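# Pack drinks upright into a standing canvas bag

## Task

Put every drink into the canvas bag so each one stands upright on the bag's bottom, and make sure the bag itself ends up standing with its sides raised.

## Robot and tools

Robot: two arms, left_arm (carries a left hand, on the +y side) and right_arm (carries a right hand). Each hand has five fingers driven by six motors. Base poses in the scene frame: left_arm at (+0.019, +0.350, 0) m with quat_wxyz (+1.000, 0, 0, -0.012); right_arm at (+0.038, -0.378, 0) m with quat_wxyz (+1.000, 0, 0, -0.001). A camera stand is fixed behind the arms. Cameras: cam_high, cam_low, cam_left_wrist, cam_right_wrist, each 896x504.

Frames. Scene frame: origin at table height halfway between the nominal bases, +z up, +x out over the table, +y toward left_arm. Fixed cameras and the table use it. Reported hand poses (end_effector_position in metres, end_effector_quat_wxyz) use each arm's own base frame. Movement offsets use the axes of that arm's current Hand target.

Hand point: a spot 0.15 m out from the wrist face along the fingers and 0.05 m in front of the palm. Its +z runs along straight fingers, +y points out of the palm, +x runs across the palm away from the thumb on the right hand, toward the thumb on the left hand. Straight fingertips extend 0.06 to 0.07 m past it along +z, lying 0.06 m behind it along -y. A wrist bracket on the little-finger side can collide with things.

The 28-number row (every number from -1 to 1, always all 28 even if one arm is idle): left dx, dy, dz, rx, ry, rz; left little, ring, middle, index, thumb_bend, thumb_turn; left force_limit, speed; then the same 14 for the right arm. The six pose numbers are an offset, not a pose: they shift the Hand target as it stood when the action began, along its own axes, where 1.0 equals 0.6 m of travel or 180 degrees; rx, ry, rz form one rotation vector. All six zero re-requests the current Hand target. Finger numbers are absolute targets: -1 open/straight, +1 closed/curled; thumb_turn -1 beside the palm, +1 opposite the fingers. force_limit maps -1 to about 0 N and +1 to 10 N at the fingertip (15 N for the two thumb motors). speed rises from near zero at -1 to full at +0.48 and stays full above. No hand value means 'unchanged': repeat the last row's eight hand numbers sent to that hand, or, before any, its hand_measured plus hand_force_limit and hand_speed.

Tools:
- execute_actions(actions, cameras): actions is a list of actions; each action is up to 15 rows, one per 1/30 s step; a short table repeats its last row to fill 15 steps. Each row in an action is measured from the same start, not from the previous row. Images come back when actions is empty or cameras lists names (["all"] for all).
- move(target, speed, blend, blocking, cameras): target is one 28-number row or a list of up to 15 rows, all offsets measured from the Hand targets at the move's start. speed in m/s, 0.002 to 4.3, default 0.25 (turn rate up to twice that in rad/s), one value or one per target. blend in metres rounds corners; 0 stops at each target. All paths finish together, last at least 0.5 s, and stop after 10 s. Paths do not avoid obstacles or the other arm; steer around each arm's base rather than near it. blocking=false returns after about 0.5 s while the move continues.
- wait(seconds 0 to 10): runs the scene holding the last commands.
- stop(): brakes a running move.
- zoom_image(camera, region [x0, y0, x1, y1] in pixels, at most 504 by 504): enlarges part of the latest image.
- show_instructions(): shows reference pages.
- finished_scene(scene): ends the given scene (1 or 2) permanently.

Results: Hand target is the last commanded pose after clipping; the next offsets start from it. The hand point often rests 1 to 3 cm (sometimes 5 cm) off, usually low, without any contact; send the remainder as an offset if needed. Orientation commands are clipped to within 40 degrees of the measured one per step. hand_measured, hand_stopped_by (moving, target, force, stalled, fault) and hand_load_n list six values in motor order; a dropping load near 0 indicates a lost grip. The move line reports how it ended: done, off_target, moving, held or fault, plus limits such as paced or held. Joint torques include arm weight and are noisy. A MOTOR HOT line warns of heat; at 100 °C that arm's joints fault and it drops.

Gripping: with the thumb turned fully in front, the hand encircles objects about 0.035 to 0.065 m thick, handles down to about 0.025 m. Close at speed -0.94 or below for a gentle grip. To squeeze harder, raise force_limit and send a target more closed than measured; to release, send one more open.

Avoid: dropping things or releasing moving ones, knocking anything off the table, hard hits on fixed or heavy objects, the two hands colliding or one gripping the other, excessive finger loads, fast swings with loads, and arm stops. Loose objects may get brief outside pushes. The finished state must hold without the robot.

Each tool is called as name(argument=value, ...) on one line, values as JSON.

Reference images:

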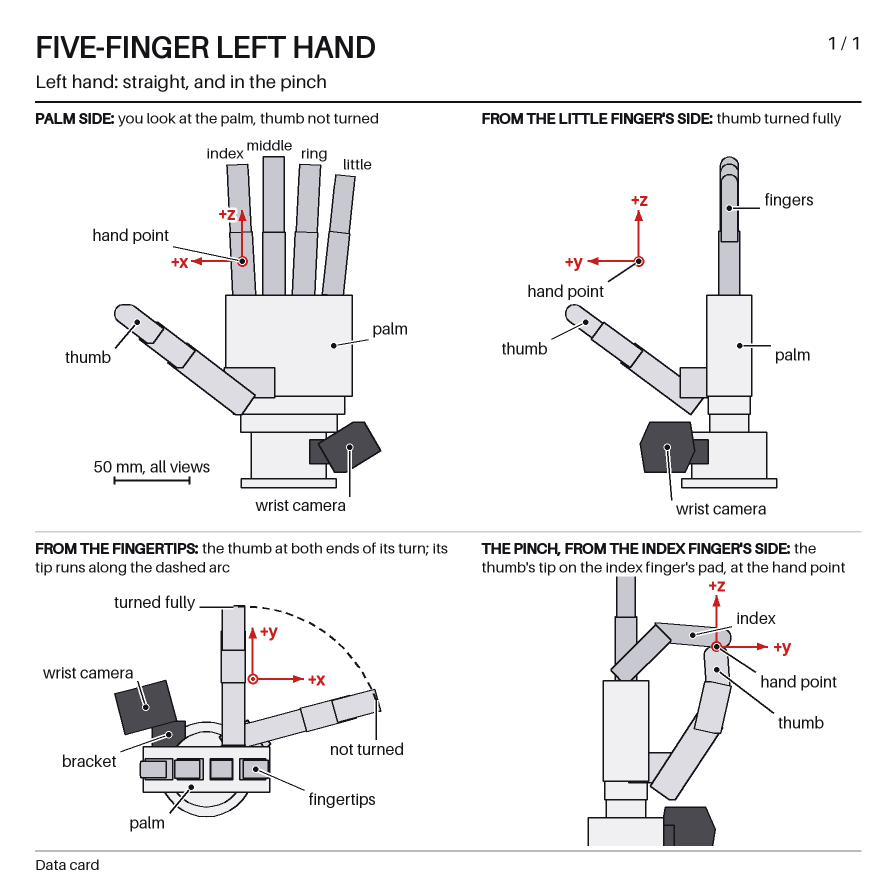

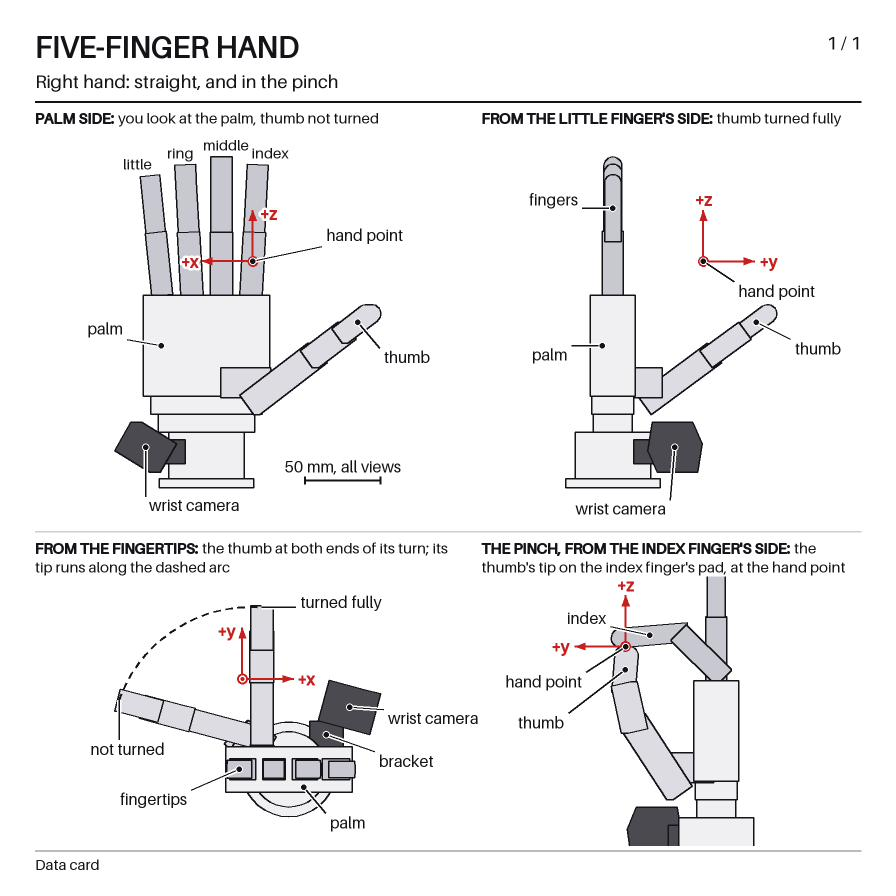

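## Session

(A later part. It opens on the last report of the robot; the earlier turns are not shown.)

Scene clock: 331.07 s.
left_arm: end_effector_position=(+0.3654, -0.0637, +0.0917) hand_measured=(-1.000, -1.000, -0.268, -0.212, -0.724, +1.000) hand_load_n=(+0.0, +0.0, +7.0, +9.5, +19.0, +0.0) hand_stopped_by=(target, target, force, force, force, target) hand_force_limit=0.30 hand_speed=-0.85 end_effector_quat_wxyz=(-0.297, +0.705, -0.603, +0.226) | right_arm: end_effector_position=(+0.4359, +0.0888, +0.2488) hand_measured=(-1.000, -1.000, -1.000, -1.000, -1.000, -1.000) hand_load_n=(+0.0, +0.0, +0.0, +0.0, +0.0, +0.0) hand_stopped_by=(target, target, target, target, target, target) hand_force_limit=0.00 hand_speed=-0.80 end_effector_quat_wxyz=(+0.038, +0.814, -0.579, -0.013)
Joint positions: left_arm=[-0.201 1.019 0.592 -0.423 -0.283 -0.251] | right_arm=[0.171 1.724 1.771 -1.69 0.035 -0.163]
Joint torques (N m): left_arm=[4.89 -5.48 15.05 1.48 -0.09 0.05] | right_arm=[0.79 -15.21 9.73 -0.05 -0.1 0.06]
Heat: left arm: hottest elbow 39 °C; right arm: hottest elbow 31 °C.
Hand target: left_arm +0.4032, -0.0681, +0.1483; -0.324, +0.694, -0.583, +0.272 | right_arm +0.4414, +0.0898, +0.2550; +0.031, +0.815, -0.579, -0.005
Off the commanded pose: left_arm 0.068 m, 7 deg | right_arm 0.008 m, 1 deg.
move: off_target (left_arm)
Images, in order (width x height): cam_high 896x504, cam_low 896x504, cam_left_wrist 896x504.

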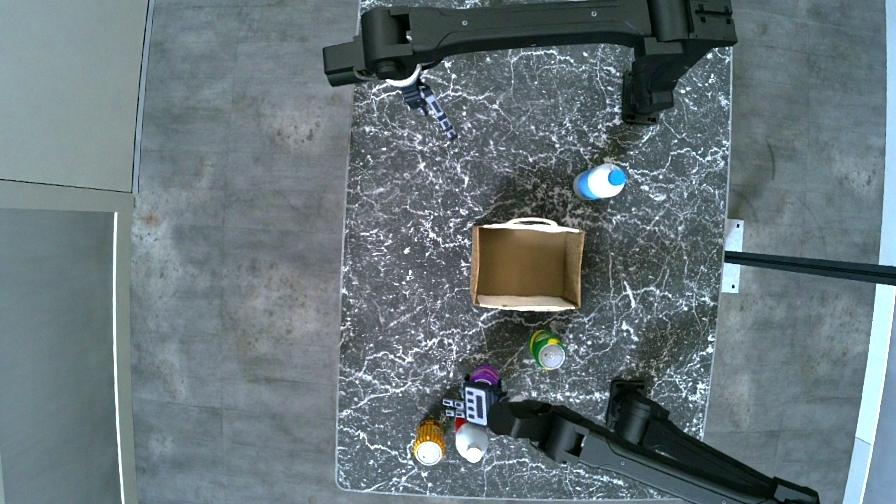

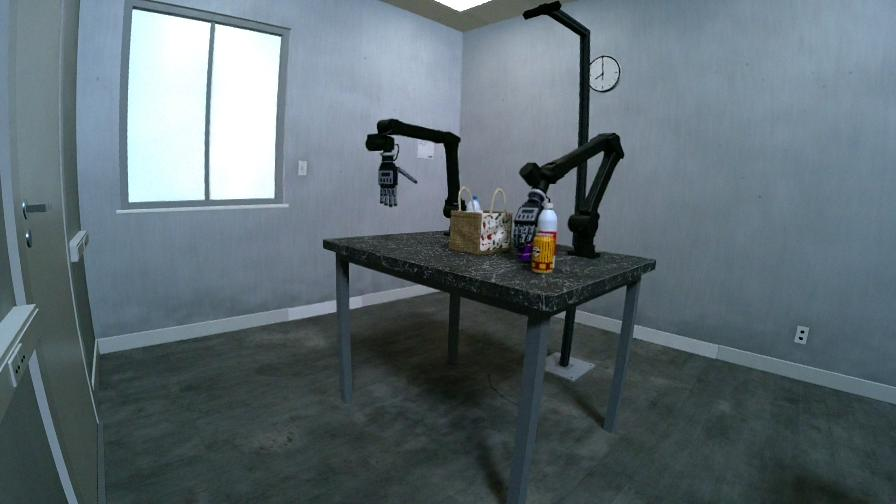

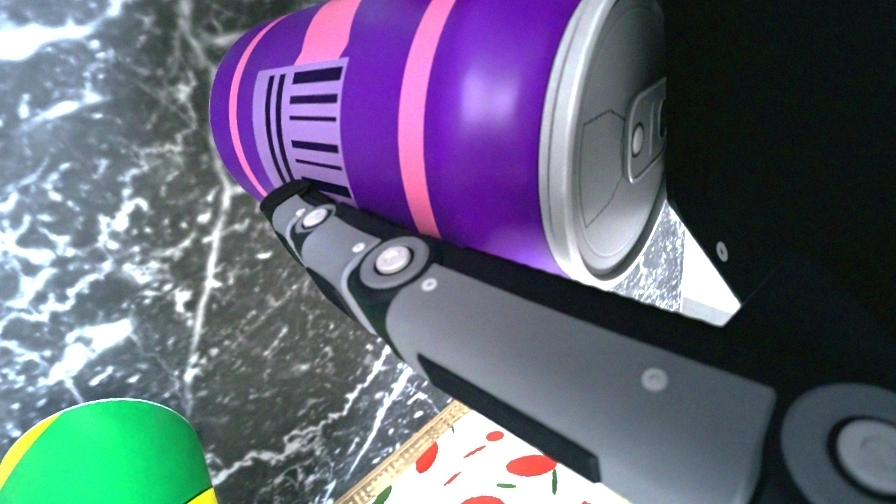

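move(target=[0,-0.0766,-0.0643,0,0,0,-1,-1,0,0,0.4,1,0.3,-0.85,0,0,0,0,0,0,-1,-1,-1,-1,-1,-1,0,-0.8], speed=0.06, cameras=["cam_left_wrist", "cam_high", "cam_low"])

zoom_image(camera="cam_low", region=[460, 120, 600, 290])

Scene clock: 337.43 s.
left_arm: end_effector_position=(+0.3713, -0.0648, +0.1480) hand_measured=(-1.000, -1.000, -0.268, -0.212, -0.724, +1.000) hand_load_n=(+0.0, +0.0, +7.5, +9.5, +19.5, +0.5) hand_stopped_by=(target, target, force, force, force, target) hand_force_limit=0.30 hand_speed=-0.85 end_effector_quat_wxyz=(-0.297, +0.705, -0.603, +0.225) | right_arm: end_effector_position=(+0.4359, +0.0888, +0.2488) hand_measured=(-1.000, -1.000, -1.000, -1.000, -1.000, -1.000) hand_load_n=(+0.0, +0.0, +0.0, +0.0, -0.5, +0.0) hand_stopped_by=(target, target, target, target, target, target) hand_force_limit=0.00 hand_speed=-0.80 end_effector_quat_wxyz=(+0.038, +0.814, -0.579, -0.013)
Joint positions: left_arm=[-0.201 0.974 0.723 -0.601 -0.283 -0.251] | right_arm=[0.171 1.724 1.771 -1.69 0.035 -0.163]
Joint torques (N m): left_arm=[4.01 -5.6 15.65 1.43 -0.12 0.03] | right_arm=[0.73 -15.21 9.73 -0.05 -0.1 0.06]
Heat: left arm: hottest elbow 40 °C; right arm: hottest elbow 31 °C.
Hand target: left_arm +0.4030, -0.0681, +0.2081; -0.324, +0.694, -0.583, +0.272 | right_arm +0.4414, +0.0898, +0.2550; +0.031, +0.815, -0.579, -0.005
Off the commanded pose: left_arm 0.068 m, 7 deg | right_arm 0.008 m, 1 deg.
move: off_target (left_arm)
Images, in order (width x height): cam_high 896x504, cam_low 896x504, cam_left_wrist 896x504.

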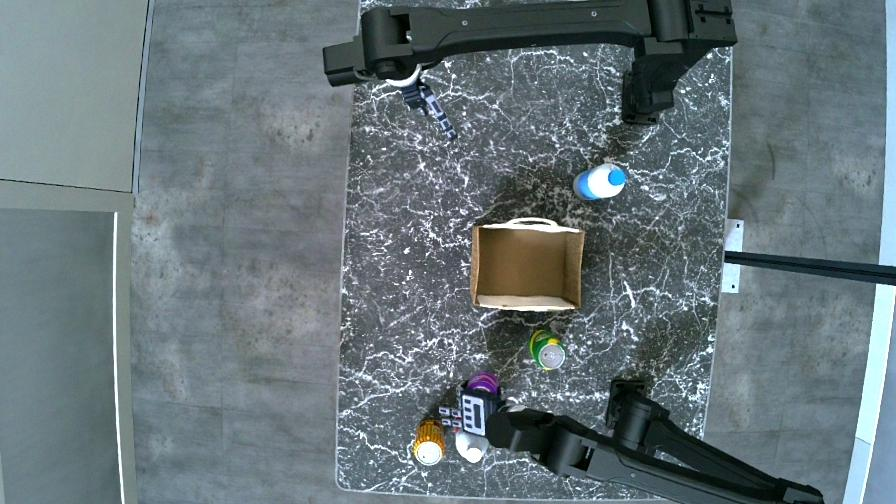

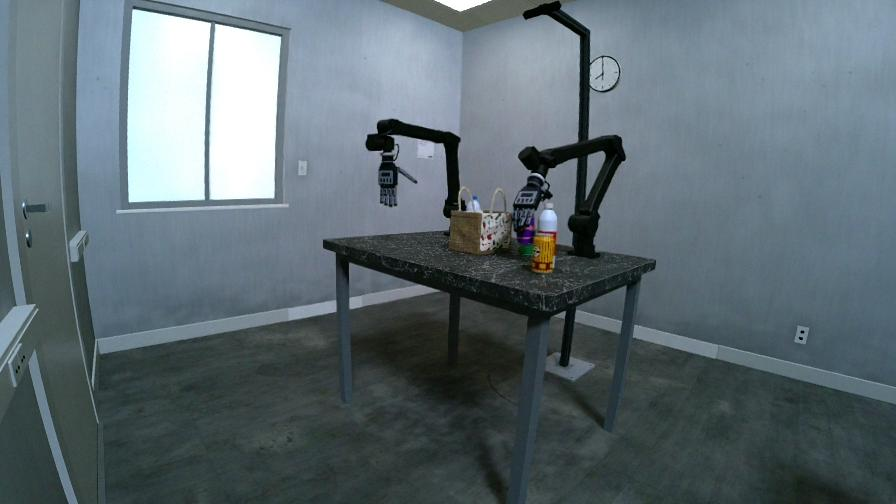

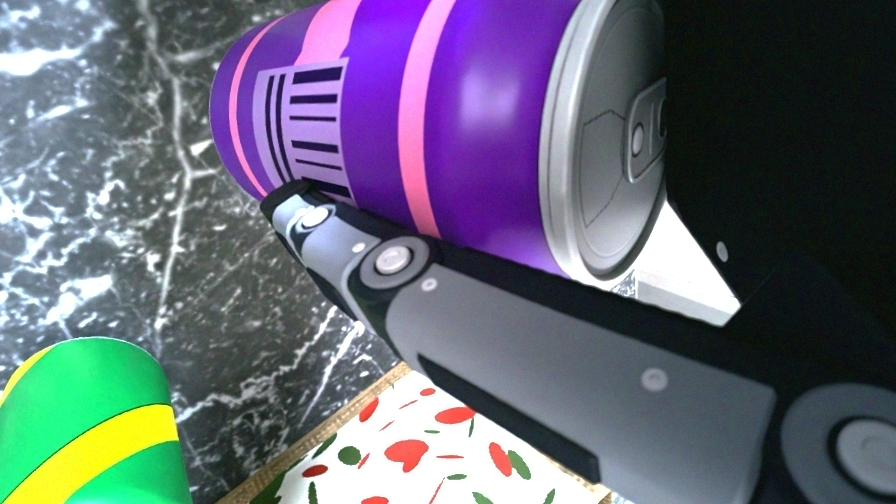

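Scaled by 2.965.

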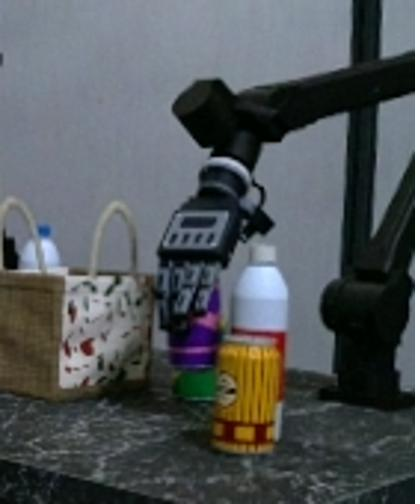

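move(target=[[0,-0.2323,-0.195,0,0,0,1,-0.3,0,0,0.4,1,0.3,-0.85,0,0,0,0,0,0,-1,-1,-1,-1,-1,-1,0,-0.8],[0.5282,-0.1398,-0.3052,0.0484,0.0362,0.026,1,-0.3,0,0,0.4,1,0.3,-0.85,0,0,0,0,0,0,-1,-1,-1,-1,-1,-1,0,-0.8]], speed=0.15, blend=[0.05, 0], cameras=["cam_left_wrist", "cam_high", "cam_low"])

zoom_image(camera="cam_high", region=[420, 180, 620, 380])

zoom_image(camera="cam_low", region=[400, 100, 560, 290])

Scene clock: 370.13 s.
left_arm: end_effector_position=(+0.3617, -0.3808, +0.3369) hand_measured=(+1.000, -0.300, -0.268, -0.212, -0.724, +1.000) hand_load_n=(+0.0, +0.0, +6.5, +9.0, +19.5, +0.5) hand_stopped_by=(target, target, force, force, force, target) hand_force_limit=0.30 hand_speed=-0.85 end_effector_quat_wxyz=(-0.359, +0.617, -0.634, +0.297) | right_arm: end_effector_position=(+0.4359, +0.0888, +0.2488) hand_measured=(-1.000, -1.000, -1.000, -1.000, -1.000, -1.000) hand_load_n=(+0.0, +0.0, +0.0, +0.0, +0.0, +0.0) hand_stopped_by=(target, target, target, target, target, target) hand_force_limit=0.00 hand_speed=-0.80 end_effector_quat_wxyz=(+0.038, +0.814, -0.579, -0.013)
Joint positions: left_arm=[-0.998 1.375 1.492 -1.086 -0.814 -0.704] | right_arm=[0.171 1.724 1.771 -1.69 0.035 -0.163]
Joint torques (N m): left_arm=[3.55 -9.88 15.77 0.94 -1.02 -0.21] | right_arm=[0.73 -15.21 9.74 -0.03 -0.1 0.07]
Motor temperatures (°C): left_arm=[25 27 51 24 21 23] | right_arm=[25 25 31 23 23 20]
Heat: left arm: hottest elbow 51 °C; right arm: hottest elbow 31 °C.
Hand target: left_arm +0.3730, -0.3952, +0.3898; -0.353, +0.627, -0.606, +0.341 | right_arm +0.4414, +0.0898, +0.2550; +0.031, +0.815, -0.579, -0.005
Off the commanded pose: left_arm 0.056 m, 6 deg | right_arm 0.008 m, 1 deg.
move: off_target (left_arm)
Images, in order (width x height): cam_high 896x504, cam_low 896x504, cam_left_wrist 896x504.

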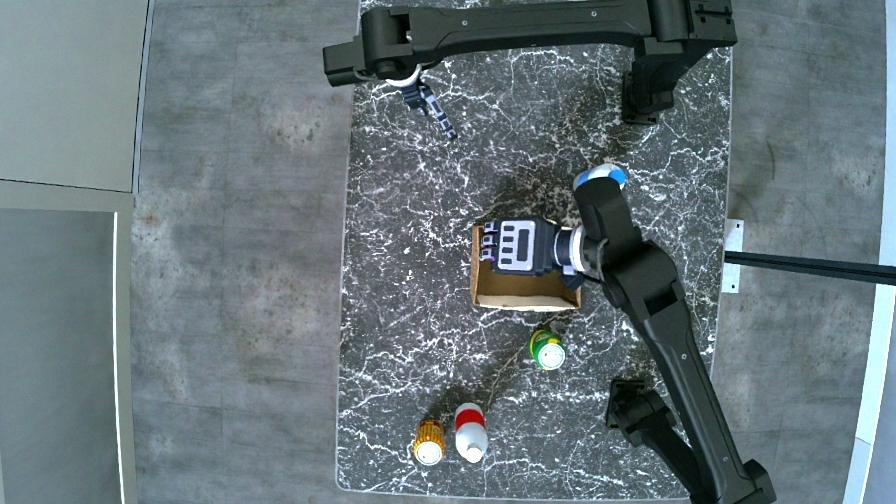

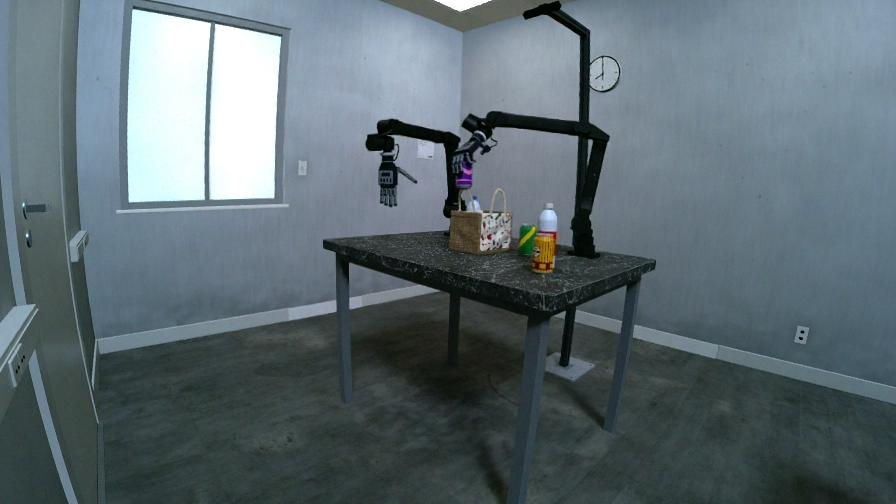

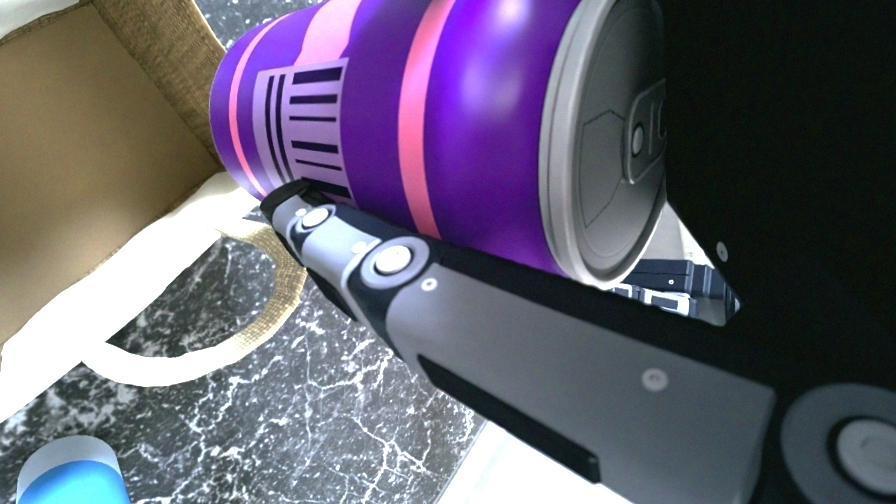

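Scaled by 2.520.

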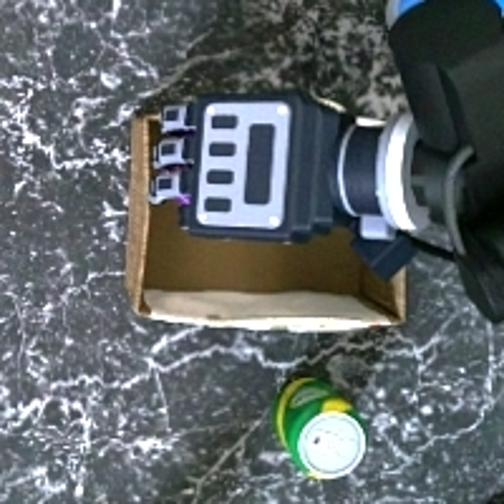

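Scaled by 2.653.

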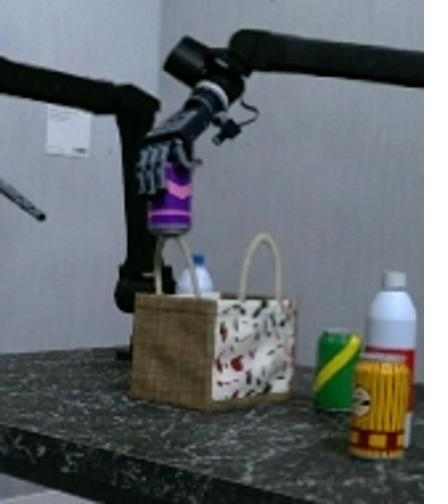

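move(target=[[-0.0705,0.0065,-0.0107,-0.0167,0,0,1,-0.3,0,0,0.4,1,0.3,-0.85,0,0,0,0,0,0,-1,-1,-1,-1,-1,-1,0,-0.8],[-0.0705,0.2557,0.1408,-0.0167,0,0,1,-0.3,0,0,0.4,1,0.3,-0.85,0,0,0,0,0,0,-1,-1,-1,-1,-1,-1,0,-0.8]], speed=0.1, blend=[0.01, 0], cameras=["cam_left_wrist", "cam_high", "cam_low"])

zoom_image(camera="cam_high", region=[420, 180, 620, 380])

zoom_image(camera="cam_low", region=[400, 100, 560, 290])

Scene clock: 386.07 s.
left_arm: end_effector_position=(+0.3591, -0.3513, +0.2055) hand_measured=(+1.000, -0.300, -0.268, -0.212, -0.724, +1.000) hand_load_n=(+0.0, +0.0, +6.5, +9.0, +19.5, +0.5) hand_stopped_by=(target, target, force, force, force, target) hand_force_limit=0.30 hand_speed=-0.85 end_effector_quat_wxyz=(-0.336, +0.635, -0.623, +0.310) | right_arm: end_effector_position=(+0.4359, +0.0888, +0.2488) hand_measured=(-1.000, -1.000, -1.000, -1.000, -1.000, -1.000) hand_load_n=(+0.0, +0.0, +0.0, +0.0, +0.0, +0.0) hand_stopped_by=(target, target, target, target, target, target) hand_force_limit=0.00 hand_speed=-0.80 end_effector_quat_wxyz=(+0.038, +0.814, -0.579, -0.013)
Joint positions: left_arm=[-0.948 1.304 1.076 -0.695 -0.753 -0.704] | right_arm=[0.171 1.724 1.771 -1.69 0.035 -0.163]
Joint torques (N m): left_arm=[5.19 -9.05 9.01 2.39 -0.66 -0.01] | right_arm=[0.79 -15.21 9.73 -0.06 -0.1 0.06]
Motor temperatures (°C): left_arm=[25 28 55 24 22 23] | right_arm=[25 25 31 23 23 20]
Heat: left arm: hottest elbow 55 °C; right arm: hottest elbow 31 °C.
Hand target: left_arm +0.3641, -0.3533, +0.2150; -0.336, +0.636, -0.614, +0.325 | right_arm +0.4414, +0.0898, +0.2550; +0.031, +0.815, -0.579, -0.005
Off the commanded pose: left_arm 0.011 m, 2 deg | right_arm 0.008 m, 1 deg.
move: off_target (left_arm)
Images, in order (width x height): cam_high 896x504, cam_low 896x504, cam_left_wrist 896x504.

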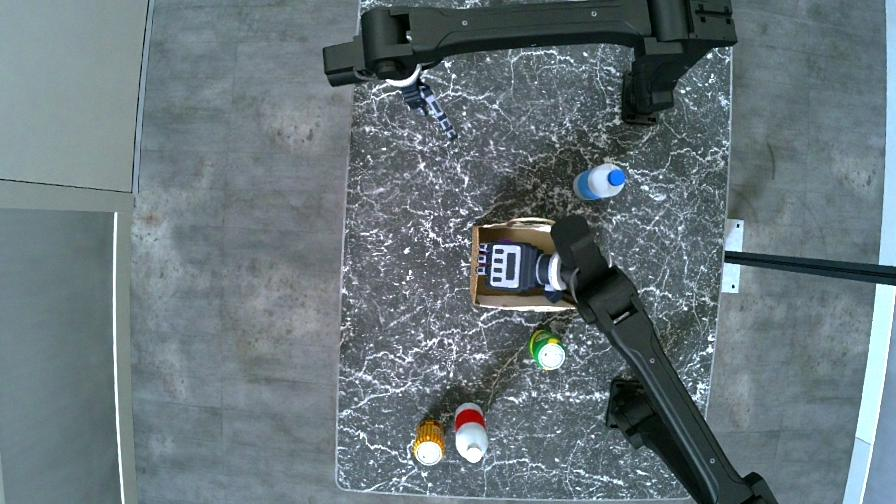

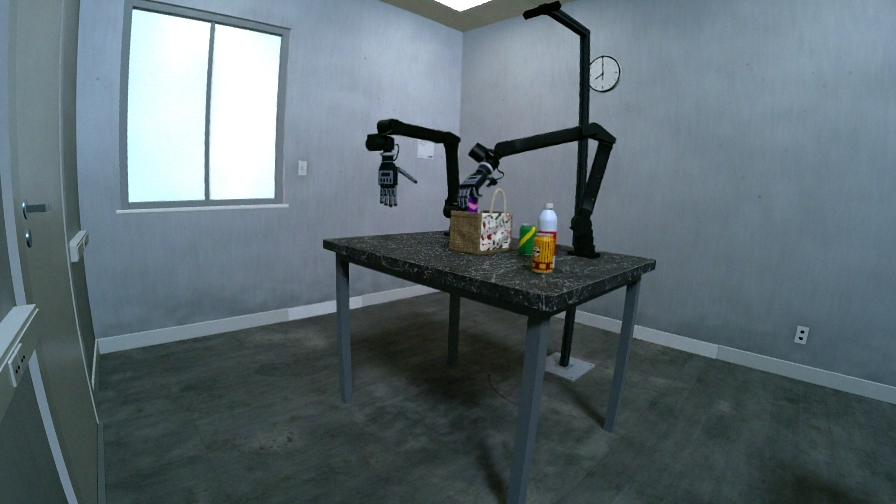

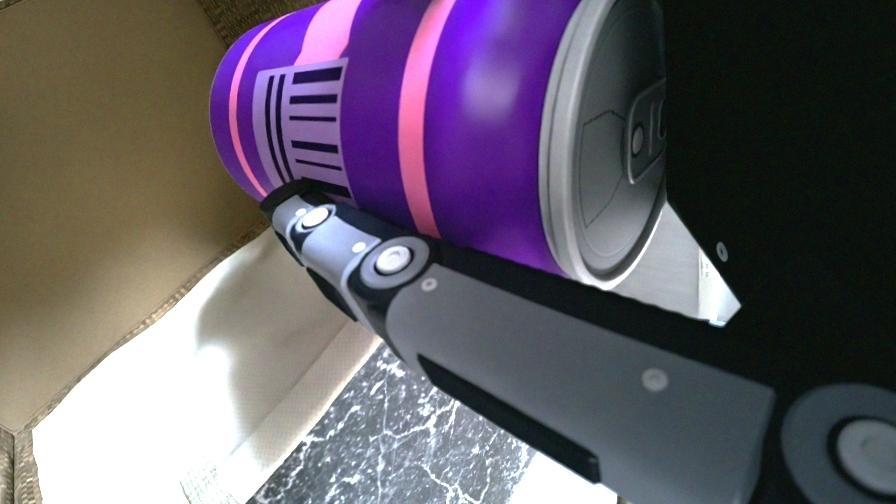

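Scaled by 2.520.

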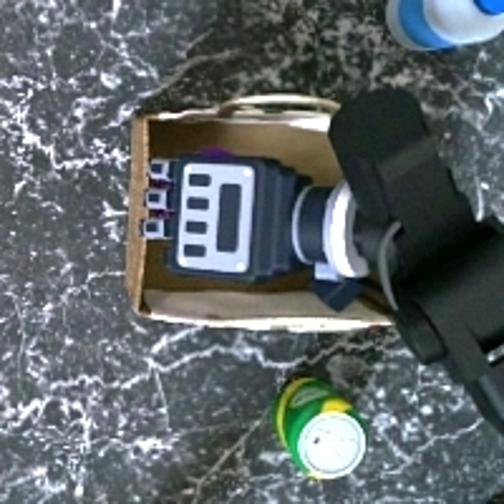

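Scaled by 2.653.

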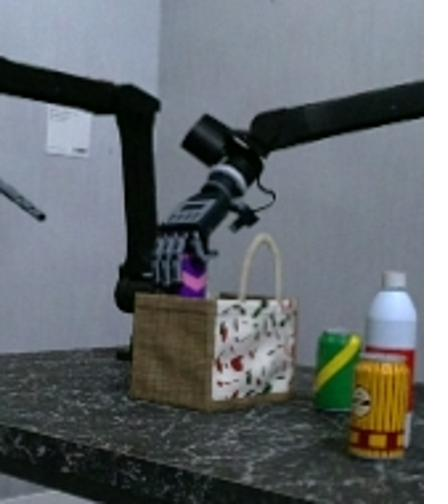

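move(target=[[0.0157,0.0153,-0.0225,0,0,0,1,-0.3,0,0,0.4,1,0.3,-0.85,0,0,0,0,0,0,-1,-1,-1,-1,-1,-1,0,-0.8],[0.0157,0.153,0.0715,0,0,0,1,-0.3,0,0,0.4,1,0.3,-0.85,0,0,0,0,0,0,-1,-1,-1,-1,-1,-1,0,-0.8]], speed=0.08, blend=[0.005, 0], cameras=["cam_left_wrist", "cam_high", "cam_low"])

zoom_image(camera="cam_high", region=[420, 180, 620, 380])

zoom_image(camera="cam_low", region=[400, 100, 560, 290])

Scene clock: 397.73 s.
left_arm: end_effector_position=(+0.3439, -0.3576, +0.1075) hand_measured=(+1.000, -0.300, -0.268, -0.212, -0.724, +1.000) hand_load_n=(+0.0, +0.0, +6.5, +9.0, +19.5, +0.5) hand_stopped_by=(target, target, force, force, force, target) hand_force_limit=0.30 hand_speed=-0.85 end_effector_quat_wxyz=(-0.337, +0.631, -0.627, +0.308) | right_arm: end_effector_position=(+0.4359, +0.0888, +0.2488) hand_measured=(-1.000, -1.000, -1.000, -1.000, -1.000, -1.000) hand_load_n=(+0.0, +0.0, +0.0, +0.0, +0.0, +0.0) hand_stopped_by=(target, target, target, target, target, target) hand_force_limit=0.00 hand_speed=-0.80 end_effector_quat_wxyz=(+0.038, +0.814, -0.579, -0.013)
Joint positions: left_arm=[-0.987 1.398 0.895 -0.448 -0.773 -0.735] | right_arm=[0.171 1.724 1.771 -1.69 0.035 -0.163]
Joint torques (N m): left_arm=[3.78 -9.05 8.21 2.1 -0.97 -0.25] | right_arm=[0.79 -15.15 9.73 -0.05 -0.11 0.07]
Motor temperatures (°C): left_arm=[25 27 50 24 22 23] | right_arm=[25 25 31 23 23 20]
Heat: left arm: hottest elbow 50 °C; right arm: hottest elbow 31 °C.
Hand target: left_arm +0.3483, -0.3631, +0.1149; -0.336, +0.636, -0.614, +0.325 | right_arm +0.4414, +0.0898, +0.2550; +0.031, +0.815, -0.579, -0.005
Off the commanded pose: left_arm 0.010 m, 2 deg | right_arm 0.008 m, 1 deg.
move: done
Images, in order (width x height): cam_high 896x504, cam_low 896x504, cam_left_wrist 896x504.

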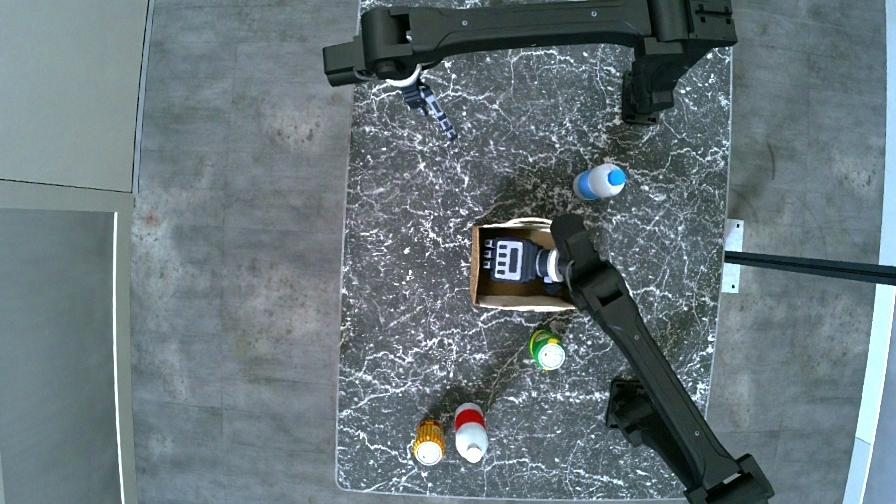

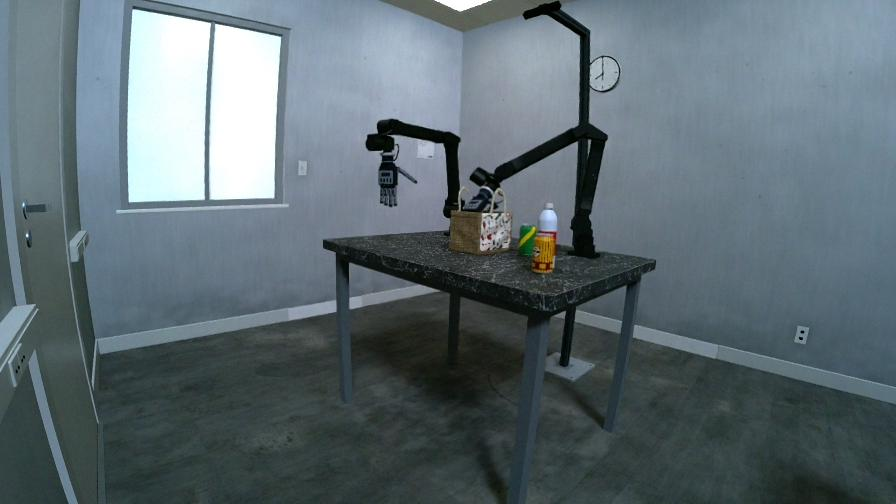

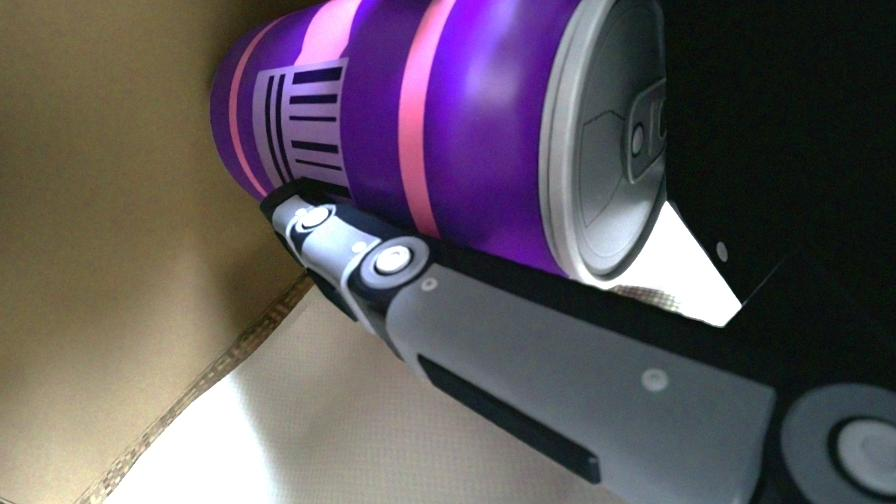

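Scaled by 2.520.

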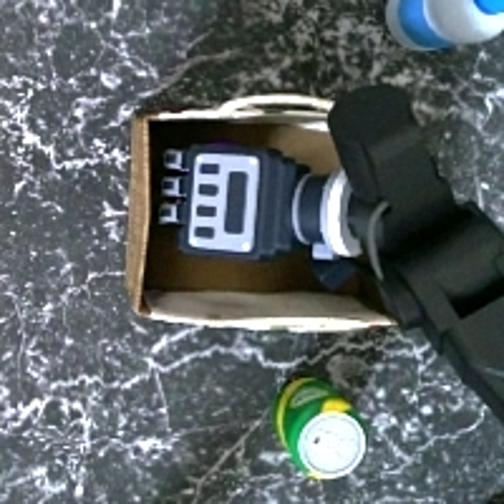

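Scaled by 2.653.

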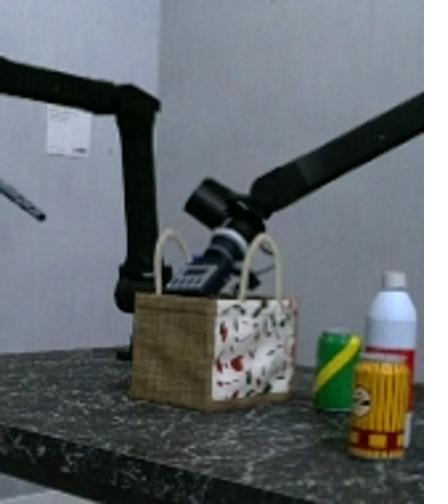

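move(target=[0,0.0275,0.0188,0,0,0,1,-0.3,0,0,0.4,1,0.3,-0.85,0,0,0,0,0,0,-1,-1,-1,-1,-1,-1,0,-0.8], speed=0.04, cameras=["cam_left_wrist"])

Scene clock: 400.80 s.
left_arm: end_effector_position=(+0.3455, -0.3589, +0.0929) hand_measured=(+1.000, -0.300, -0.268, -0.212, -0.724, +1.000) hand_load_n=(+0.0, +0.0, +6.5, +9.0, +19.5, +0.0) hand_stopped_by=(target, target, force, force, force, target) hand_force_limit=0.30 hand_speed=-0.85 end_effector_quat_wxyz=(-0.337, +0.632, -0.624, +0.313) | right_arm: end_effector_position=(+0.4359, +0.0888, +0.2488) hand_measured=(-1.000, -1.000, -1.000, -1.000, -1.000, -1.000) hand_load_n=(+0.0, +0.0, +0.0, +0.0, +0.0, +0.0) hand_stopped_by=(target, target, target, target, target, target) hand_force_limit=0.00 hand_speed=-0.80 end_effector_quat_wxyz=(+0.038, +0.814, -0.579, -0.013)
Joint positions: left_arm=[-0.987 1.422 0.869 -0.389 -0.777 -0.735] | right_arm=[0.171 1.724 1.771 -1.69 0.035 -0.163]
Joint torques (N m): left_arm=[4.01 -8.59 7.49 2.22 -0.88 -0.22] | right_arm=[0.73 -15.09 9.74 -0.05 -0.1 0.07]
Heat: left arm: hottest elbow 49 °C; right arm: hottest elbow 31 °C.
Hand target: left_arm +0.3484, -0.3630, +0.0950; -0.337, +0.636, -0.614, +0.325 | right_arm +0.4414, +0.0898, +0.2550; +0.031, +0.815, -0.579, -0.005
Off the commanded pose: left_arm 0.005 m, 2 deg | right_arm 0.008 m, 1 deg.
move: done
Images, in order (width x height): cam_left_wrist 896x504.

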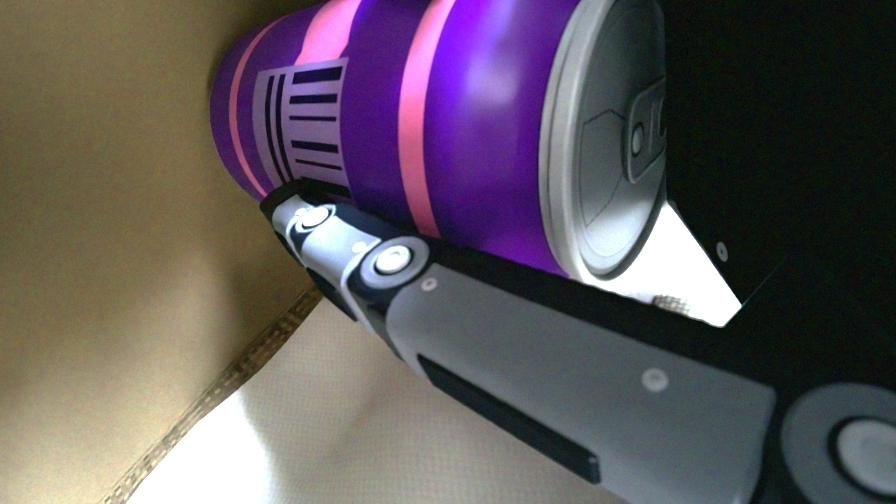

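move(target=[0,0.0138,0.0094,0,0,0,1,-0.3,0,0,0.4,1,0.3,-0.85,0,0,0,0,0,0,-1,-1,-1,-1,-1,-1,0,-0.8], speed=0.04)

Scene clock: 403.80 s.
left_arm: end_effector_position=(+0.3472, -0.3607, +0.0924) hand_measured=(+1.000, -0.300, -0.268, -0.212, -0.724, +1.000) hand_load_n=(+0.0, +0.0, +6.5, +8.5, +19.5, -1.5) hand_stopped_by=(target, target, force, force, force, target) hand_force_limit=0.30 hand_speed=-0.85 end_effector_quat_wxyz=(-0.337, +0.633, -0.619, +0.321) | right_arm: end_effector_position=(+0.4359, +0.0888, +0.2488) hand_measured=(-1.000, -1.000, -1.000, -1.000, -1.000, -1.000) hand_load_n=(-0.5, +0.0, +0.5, +0.0, +0.0, +0.0) hand_stopped_by=(target, target, target, target, target, target) hand_force_limit=0.00 hand_speed=-0.80 end_effector_quat_wxyz=(+0.038, +0.814, -0.579, -0.013)
Joint positions: left_arm=[-0.987 1.423 0.861 -0.36 -0.779 -0.735] | right_arm=[0.171 1.724 1.771 -1.69 0.035 -0.163]
Joint torques (N m): left_arm=[4.13 -7.77 7.25 2.15 -0.76 -0.17] | right_arm=[0.79 -15.21 9.74 -0.06 -0.1 0.06]
Heat: left arm: hottest elbow 49 °C; right arm: hottest elbow 31 °C.
Hand target: left_arm +0.3483, -0.3630, +0.0849; -0.336, +0.636, -0.614, +0.325 | right_arm +0.4414, +0.0898, +0.2550; +0.031, +0.815, -0.579, -0.005
Off the commanded pose: left_arm 0.008 m, 1 deg | right_arm 0.008 m, 1 deg.
move: done

execute_actions(actions=[[[0,-0.011,-0.0075,0,0,0,1,-0.3,-0.268,-0.212,-1,1,0.3,-0.8,0,0,0,0,0,0,-1,-1,-1,-1,-1,-1,0,-0.8]],[[0,0,0,0,0,0,1,-0.4,-0.5,-0.5,-1,1,0.3,-0.8,0,0,0,0,0,0,-1,-1,-1,-1,-1,-1,0,-0.8]]], cameras=["cam_left_wrist", "cam_high"])

Scene clock: 408.77 s.
left_arm: end_effector_position=(+0.3479, -0.3599, +0.0927) hand_measured=(+1.000, -0.400, -0.500, -0.500, -1.000, +1.000) hand_load_n=(+0.0, -0.5, -0.5, +0.0, +0.0, +0.0) hand_stopped_by=(target, target, target, target, target, target) hand_force_limit=0.30 hand_speed=-0.80 end_effector_quat_wxyz=(-0.339, +0.633, -0.618, +0.321) | right_arm: end_effector_position=(+0.4359, +0.0888, +0.2488) hand_measured=(-1.000, -1.000, -1.000, -1.000, -1.000, -1.000) hand_load_n=(+0.0, +0.0, +0.0, +0.0, -0.5, +0.0) hand_stopped_by=(target, target, target, target, target, target) hand_force_limit=0.00 hand_speed=-0.80 end_effector_quat_wxyz=(+0.038, +0.814, -0.579, -0.013)
Joint positions: left_arm=[-0.987 1.423 0.861 -0.36 -0.784 -0.736] | right_arm=[0.171 1.724 1.771 -1.69 0.035 -0.163]
Joint torques (N m): left_arm=[3.84 -8.64 7.77 1.26 -0.53 -0.2] | right_arm=[0.79 -15.21 9.73 -0.05 -0.1 0.06]
Heat: left arm: hottest elbow 47 °C; right arm: hottest elbow 31 °C.
Hand target: left_arm +0.3483, -0.3630, +0.0929; -0.336, +0.636, -0.614, +0.325 | right_arm +0.4414, +0.0898, +0.2550; +0.031, +0.815, -0.579, -0.005
Off the commanded pose: left_arm 0.003 m, 1 deg | right_arm 0.008 m, 1 deg.
Images, in order (width x height): cam_high 896x504, cam_left_wrist 896x504.

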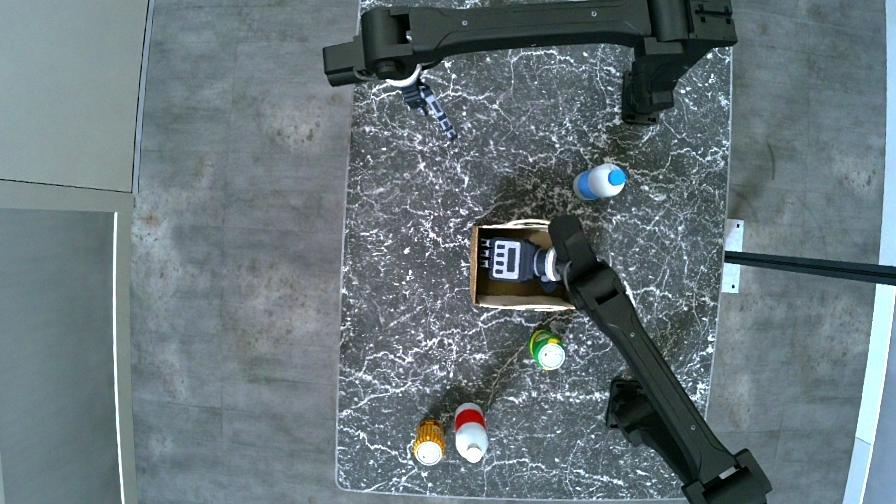

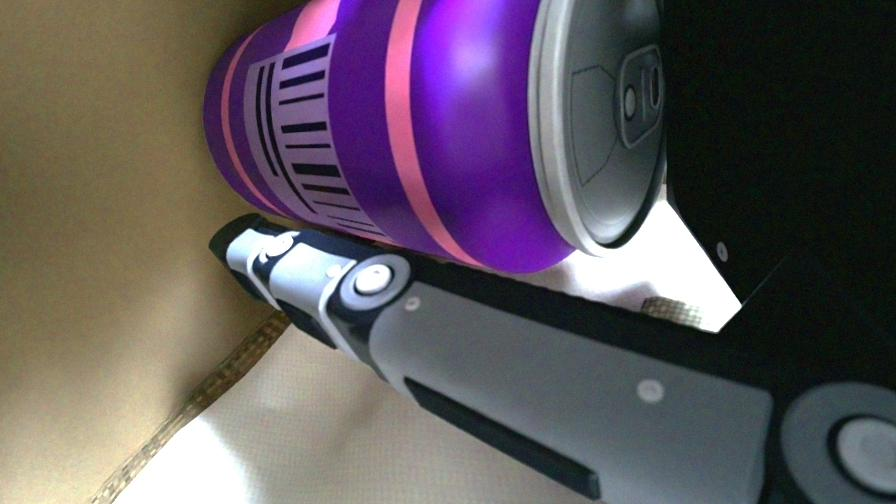

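move(target=[[0.0155,-0.0553,-0.0223,0,0,0,1,-0.4,-0.5,-0.5,-1,1,0.3,-0.8,0,0,0,0,0,0,-1,-1,-1,-1,-1,-1,0,-0.8],[0.0155,-0.3513,-0.2243,0,0,0,1,-0.4,-0.5,-0.5,-1,1,0.3,-0.8,0,0,0,0,0,0,-1,-1,-1,-1,-1,-1,0,-0.8]], speed=[0.05, 0.15], blend=[0.01, 0], cameras=["cam_left_wrist", "cam_high", "cam_low"])

zoom_image(camera="cam_high", region=[420, 180, 620, 380])

zoom_image(camera="cam_low", region=[400, 100, 560, 290])

Scene clock: 416.60 s.
left_arm: end_effector_position=(+0.3487, -0.3610, +0.3146) hand_measured=(+1.000, -0.400, -0.500, -0.500, -1.000, +1.000) hand_load_n=(+0.0, +0.0, +0.0, +0.0, +0.0, +0.0) hand_stopped_by=(target, target, target, target, target, target) hand_force_limit=0.30 hand_speed=-0.80 end_effector_quat_wxyz=(-0.342, +0.631, -0.626, +0.304) | right_arm: end_effector_position=(+0.4359, +0.0888, +0.2488) hand_measured=(-1.000, -1.000, -1.000, -1.000, -1.000, -1.000) hand_load_n=(+0.0, +0.0, +0.0, +0.0, +0.0, +0.0) hand_stopped_by=(target, target, target, target, target, target) hand_force_limit=0.00 hand_speed=-0.80 end_effector_quat_wxyz=(+0.038, +0.814, -0.579, -0.013)
Joint positions: left_arm=[-0.987 1.298 1.363 -1.027 -0.784 -0.736] | right_arm=[0.171 1.724 1.771 -1.69 0.035 -0.163]
Joint torques (N m): left_arm=[3.96 -7.82 13.75 0.77 -0.5 -0.16] | right_arm=[0.79 -15.21 9.73 -0.05 -0.1 0.07]
Heat: left arm: hottest elbow 46 °C; right arm: hottest elbow 31 °C.
Hand target: left_arm +0.3560, -0.3722, +0.3429; -0.336, +0.636, -0.614, +0.325 | right_arm +0.4414, +0.0898, +0.2550; +0.031, +0.815, -0.579, -0.005
Off the commanded pose: left_arm 0.031 m, 3 deg | right_arm 0.008 m, 1 deg.
move: off_target (left_arm)
Images, in order (width x height): cam_high 896x504, cam_low 896x504, cam_left_wrist 896x504.

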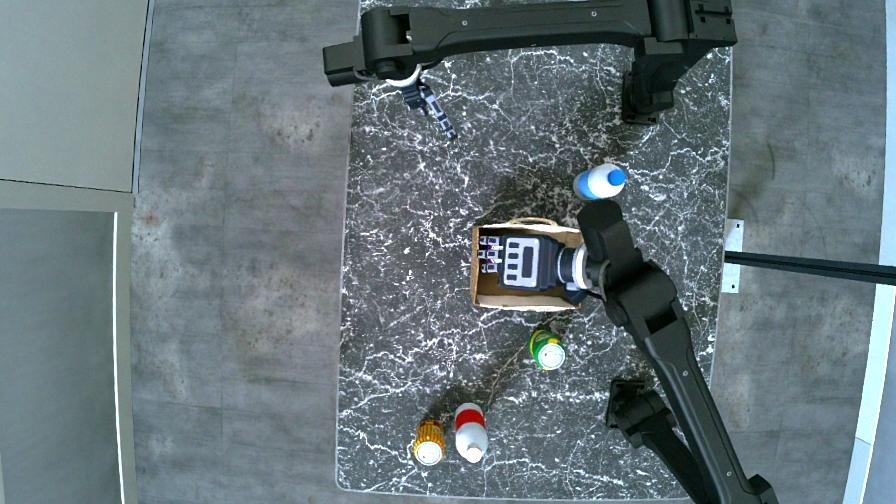

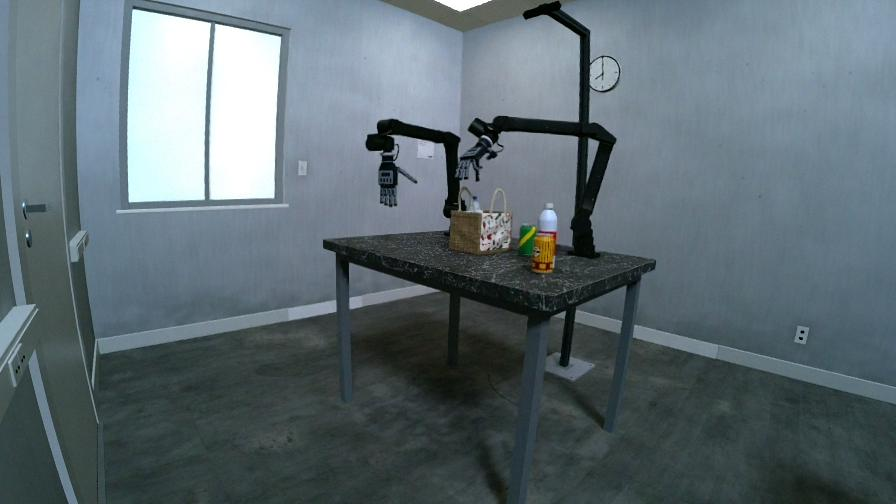

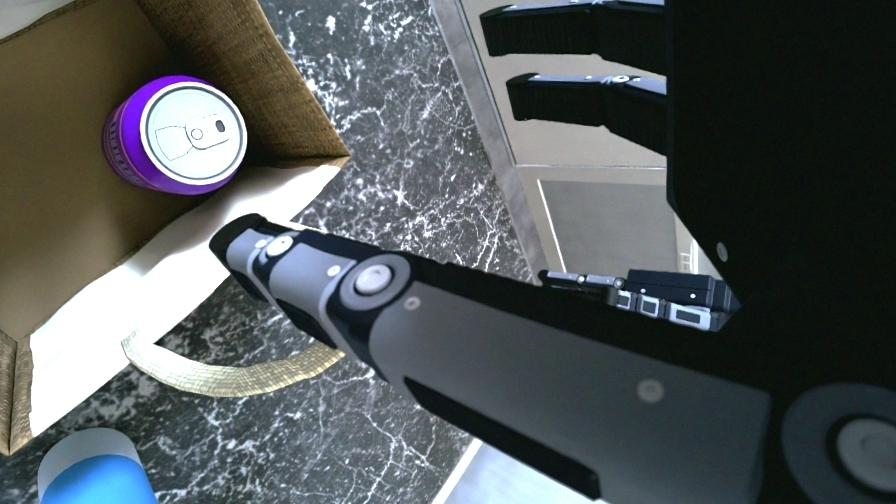

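Scaled by 2.520.

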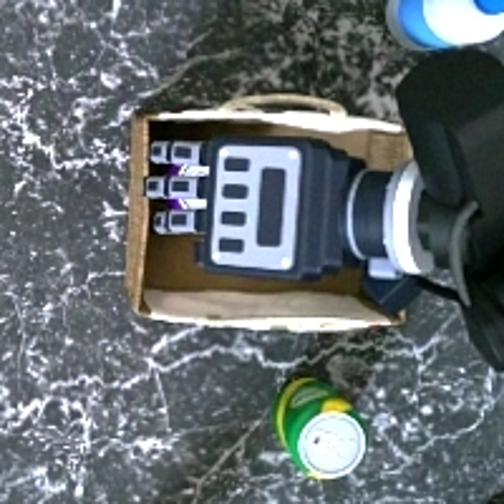

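Scaled by 2.653.

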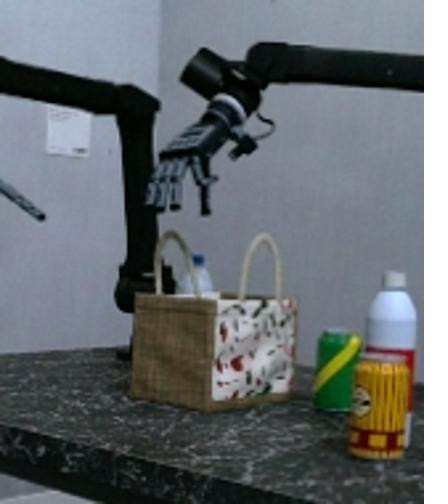

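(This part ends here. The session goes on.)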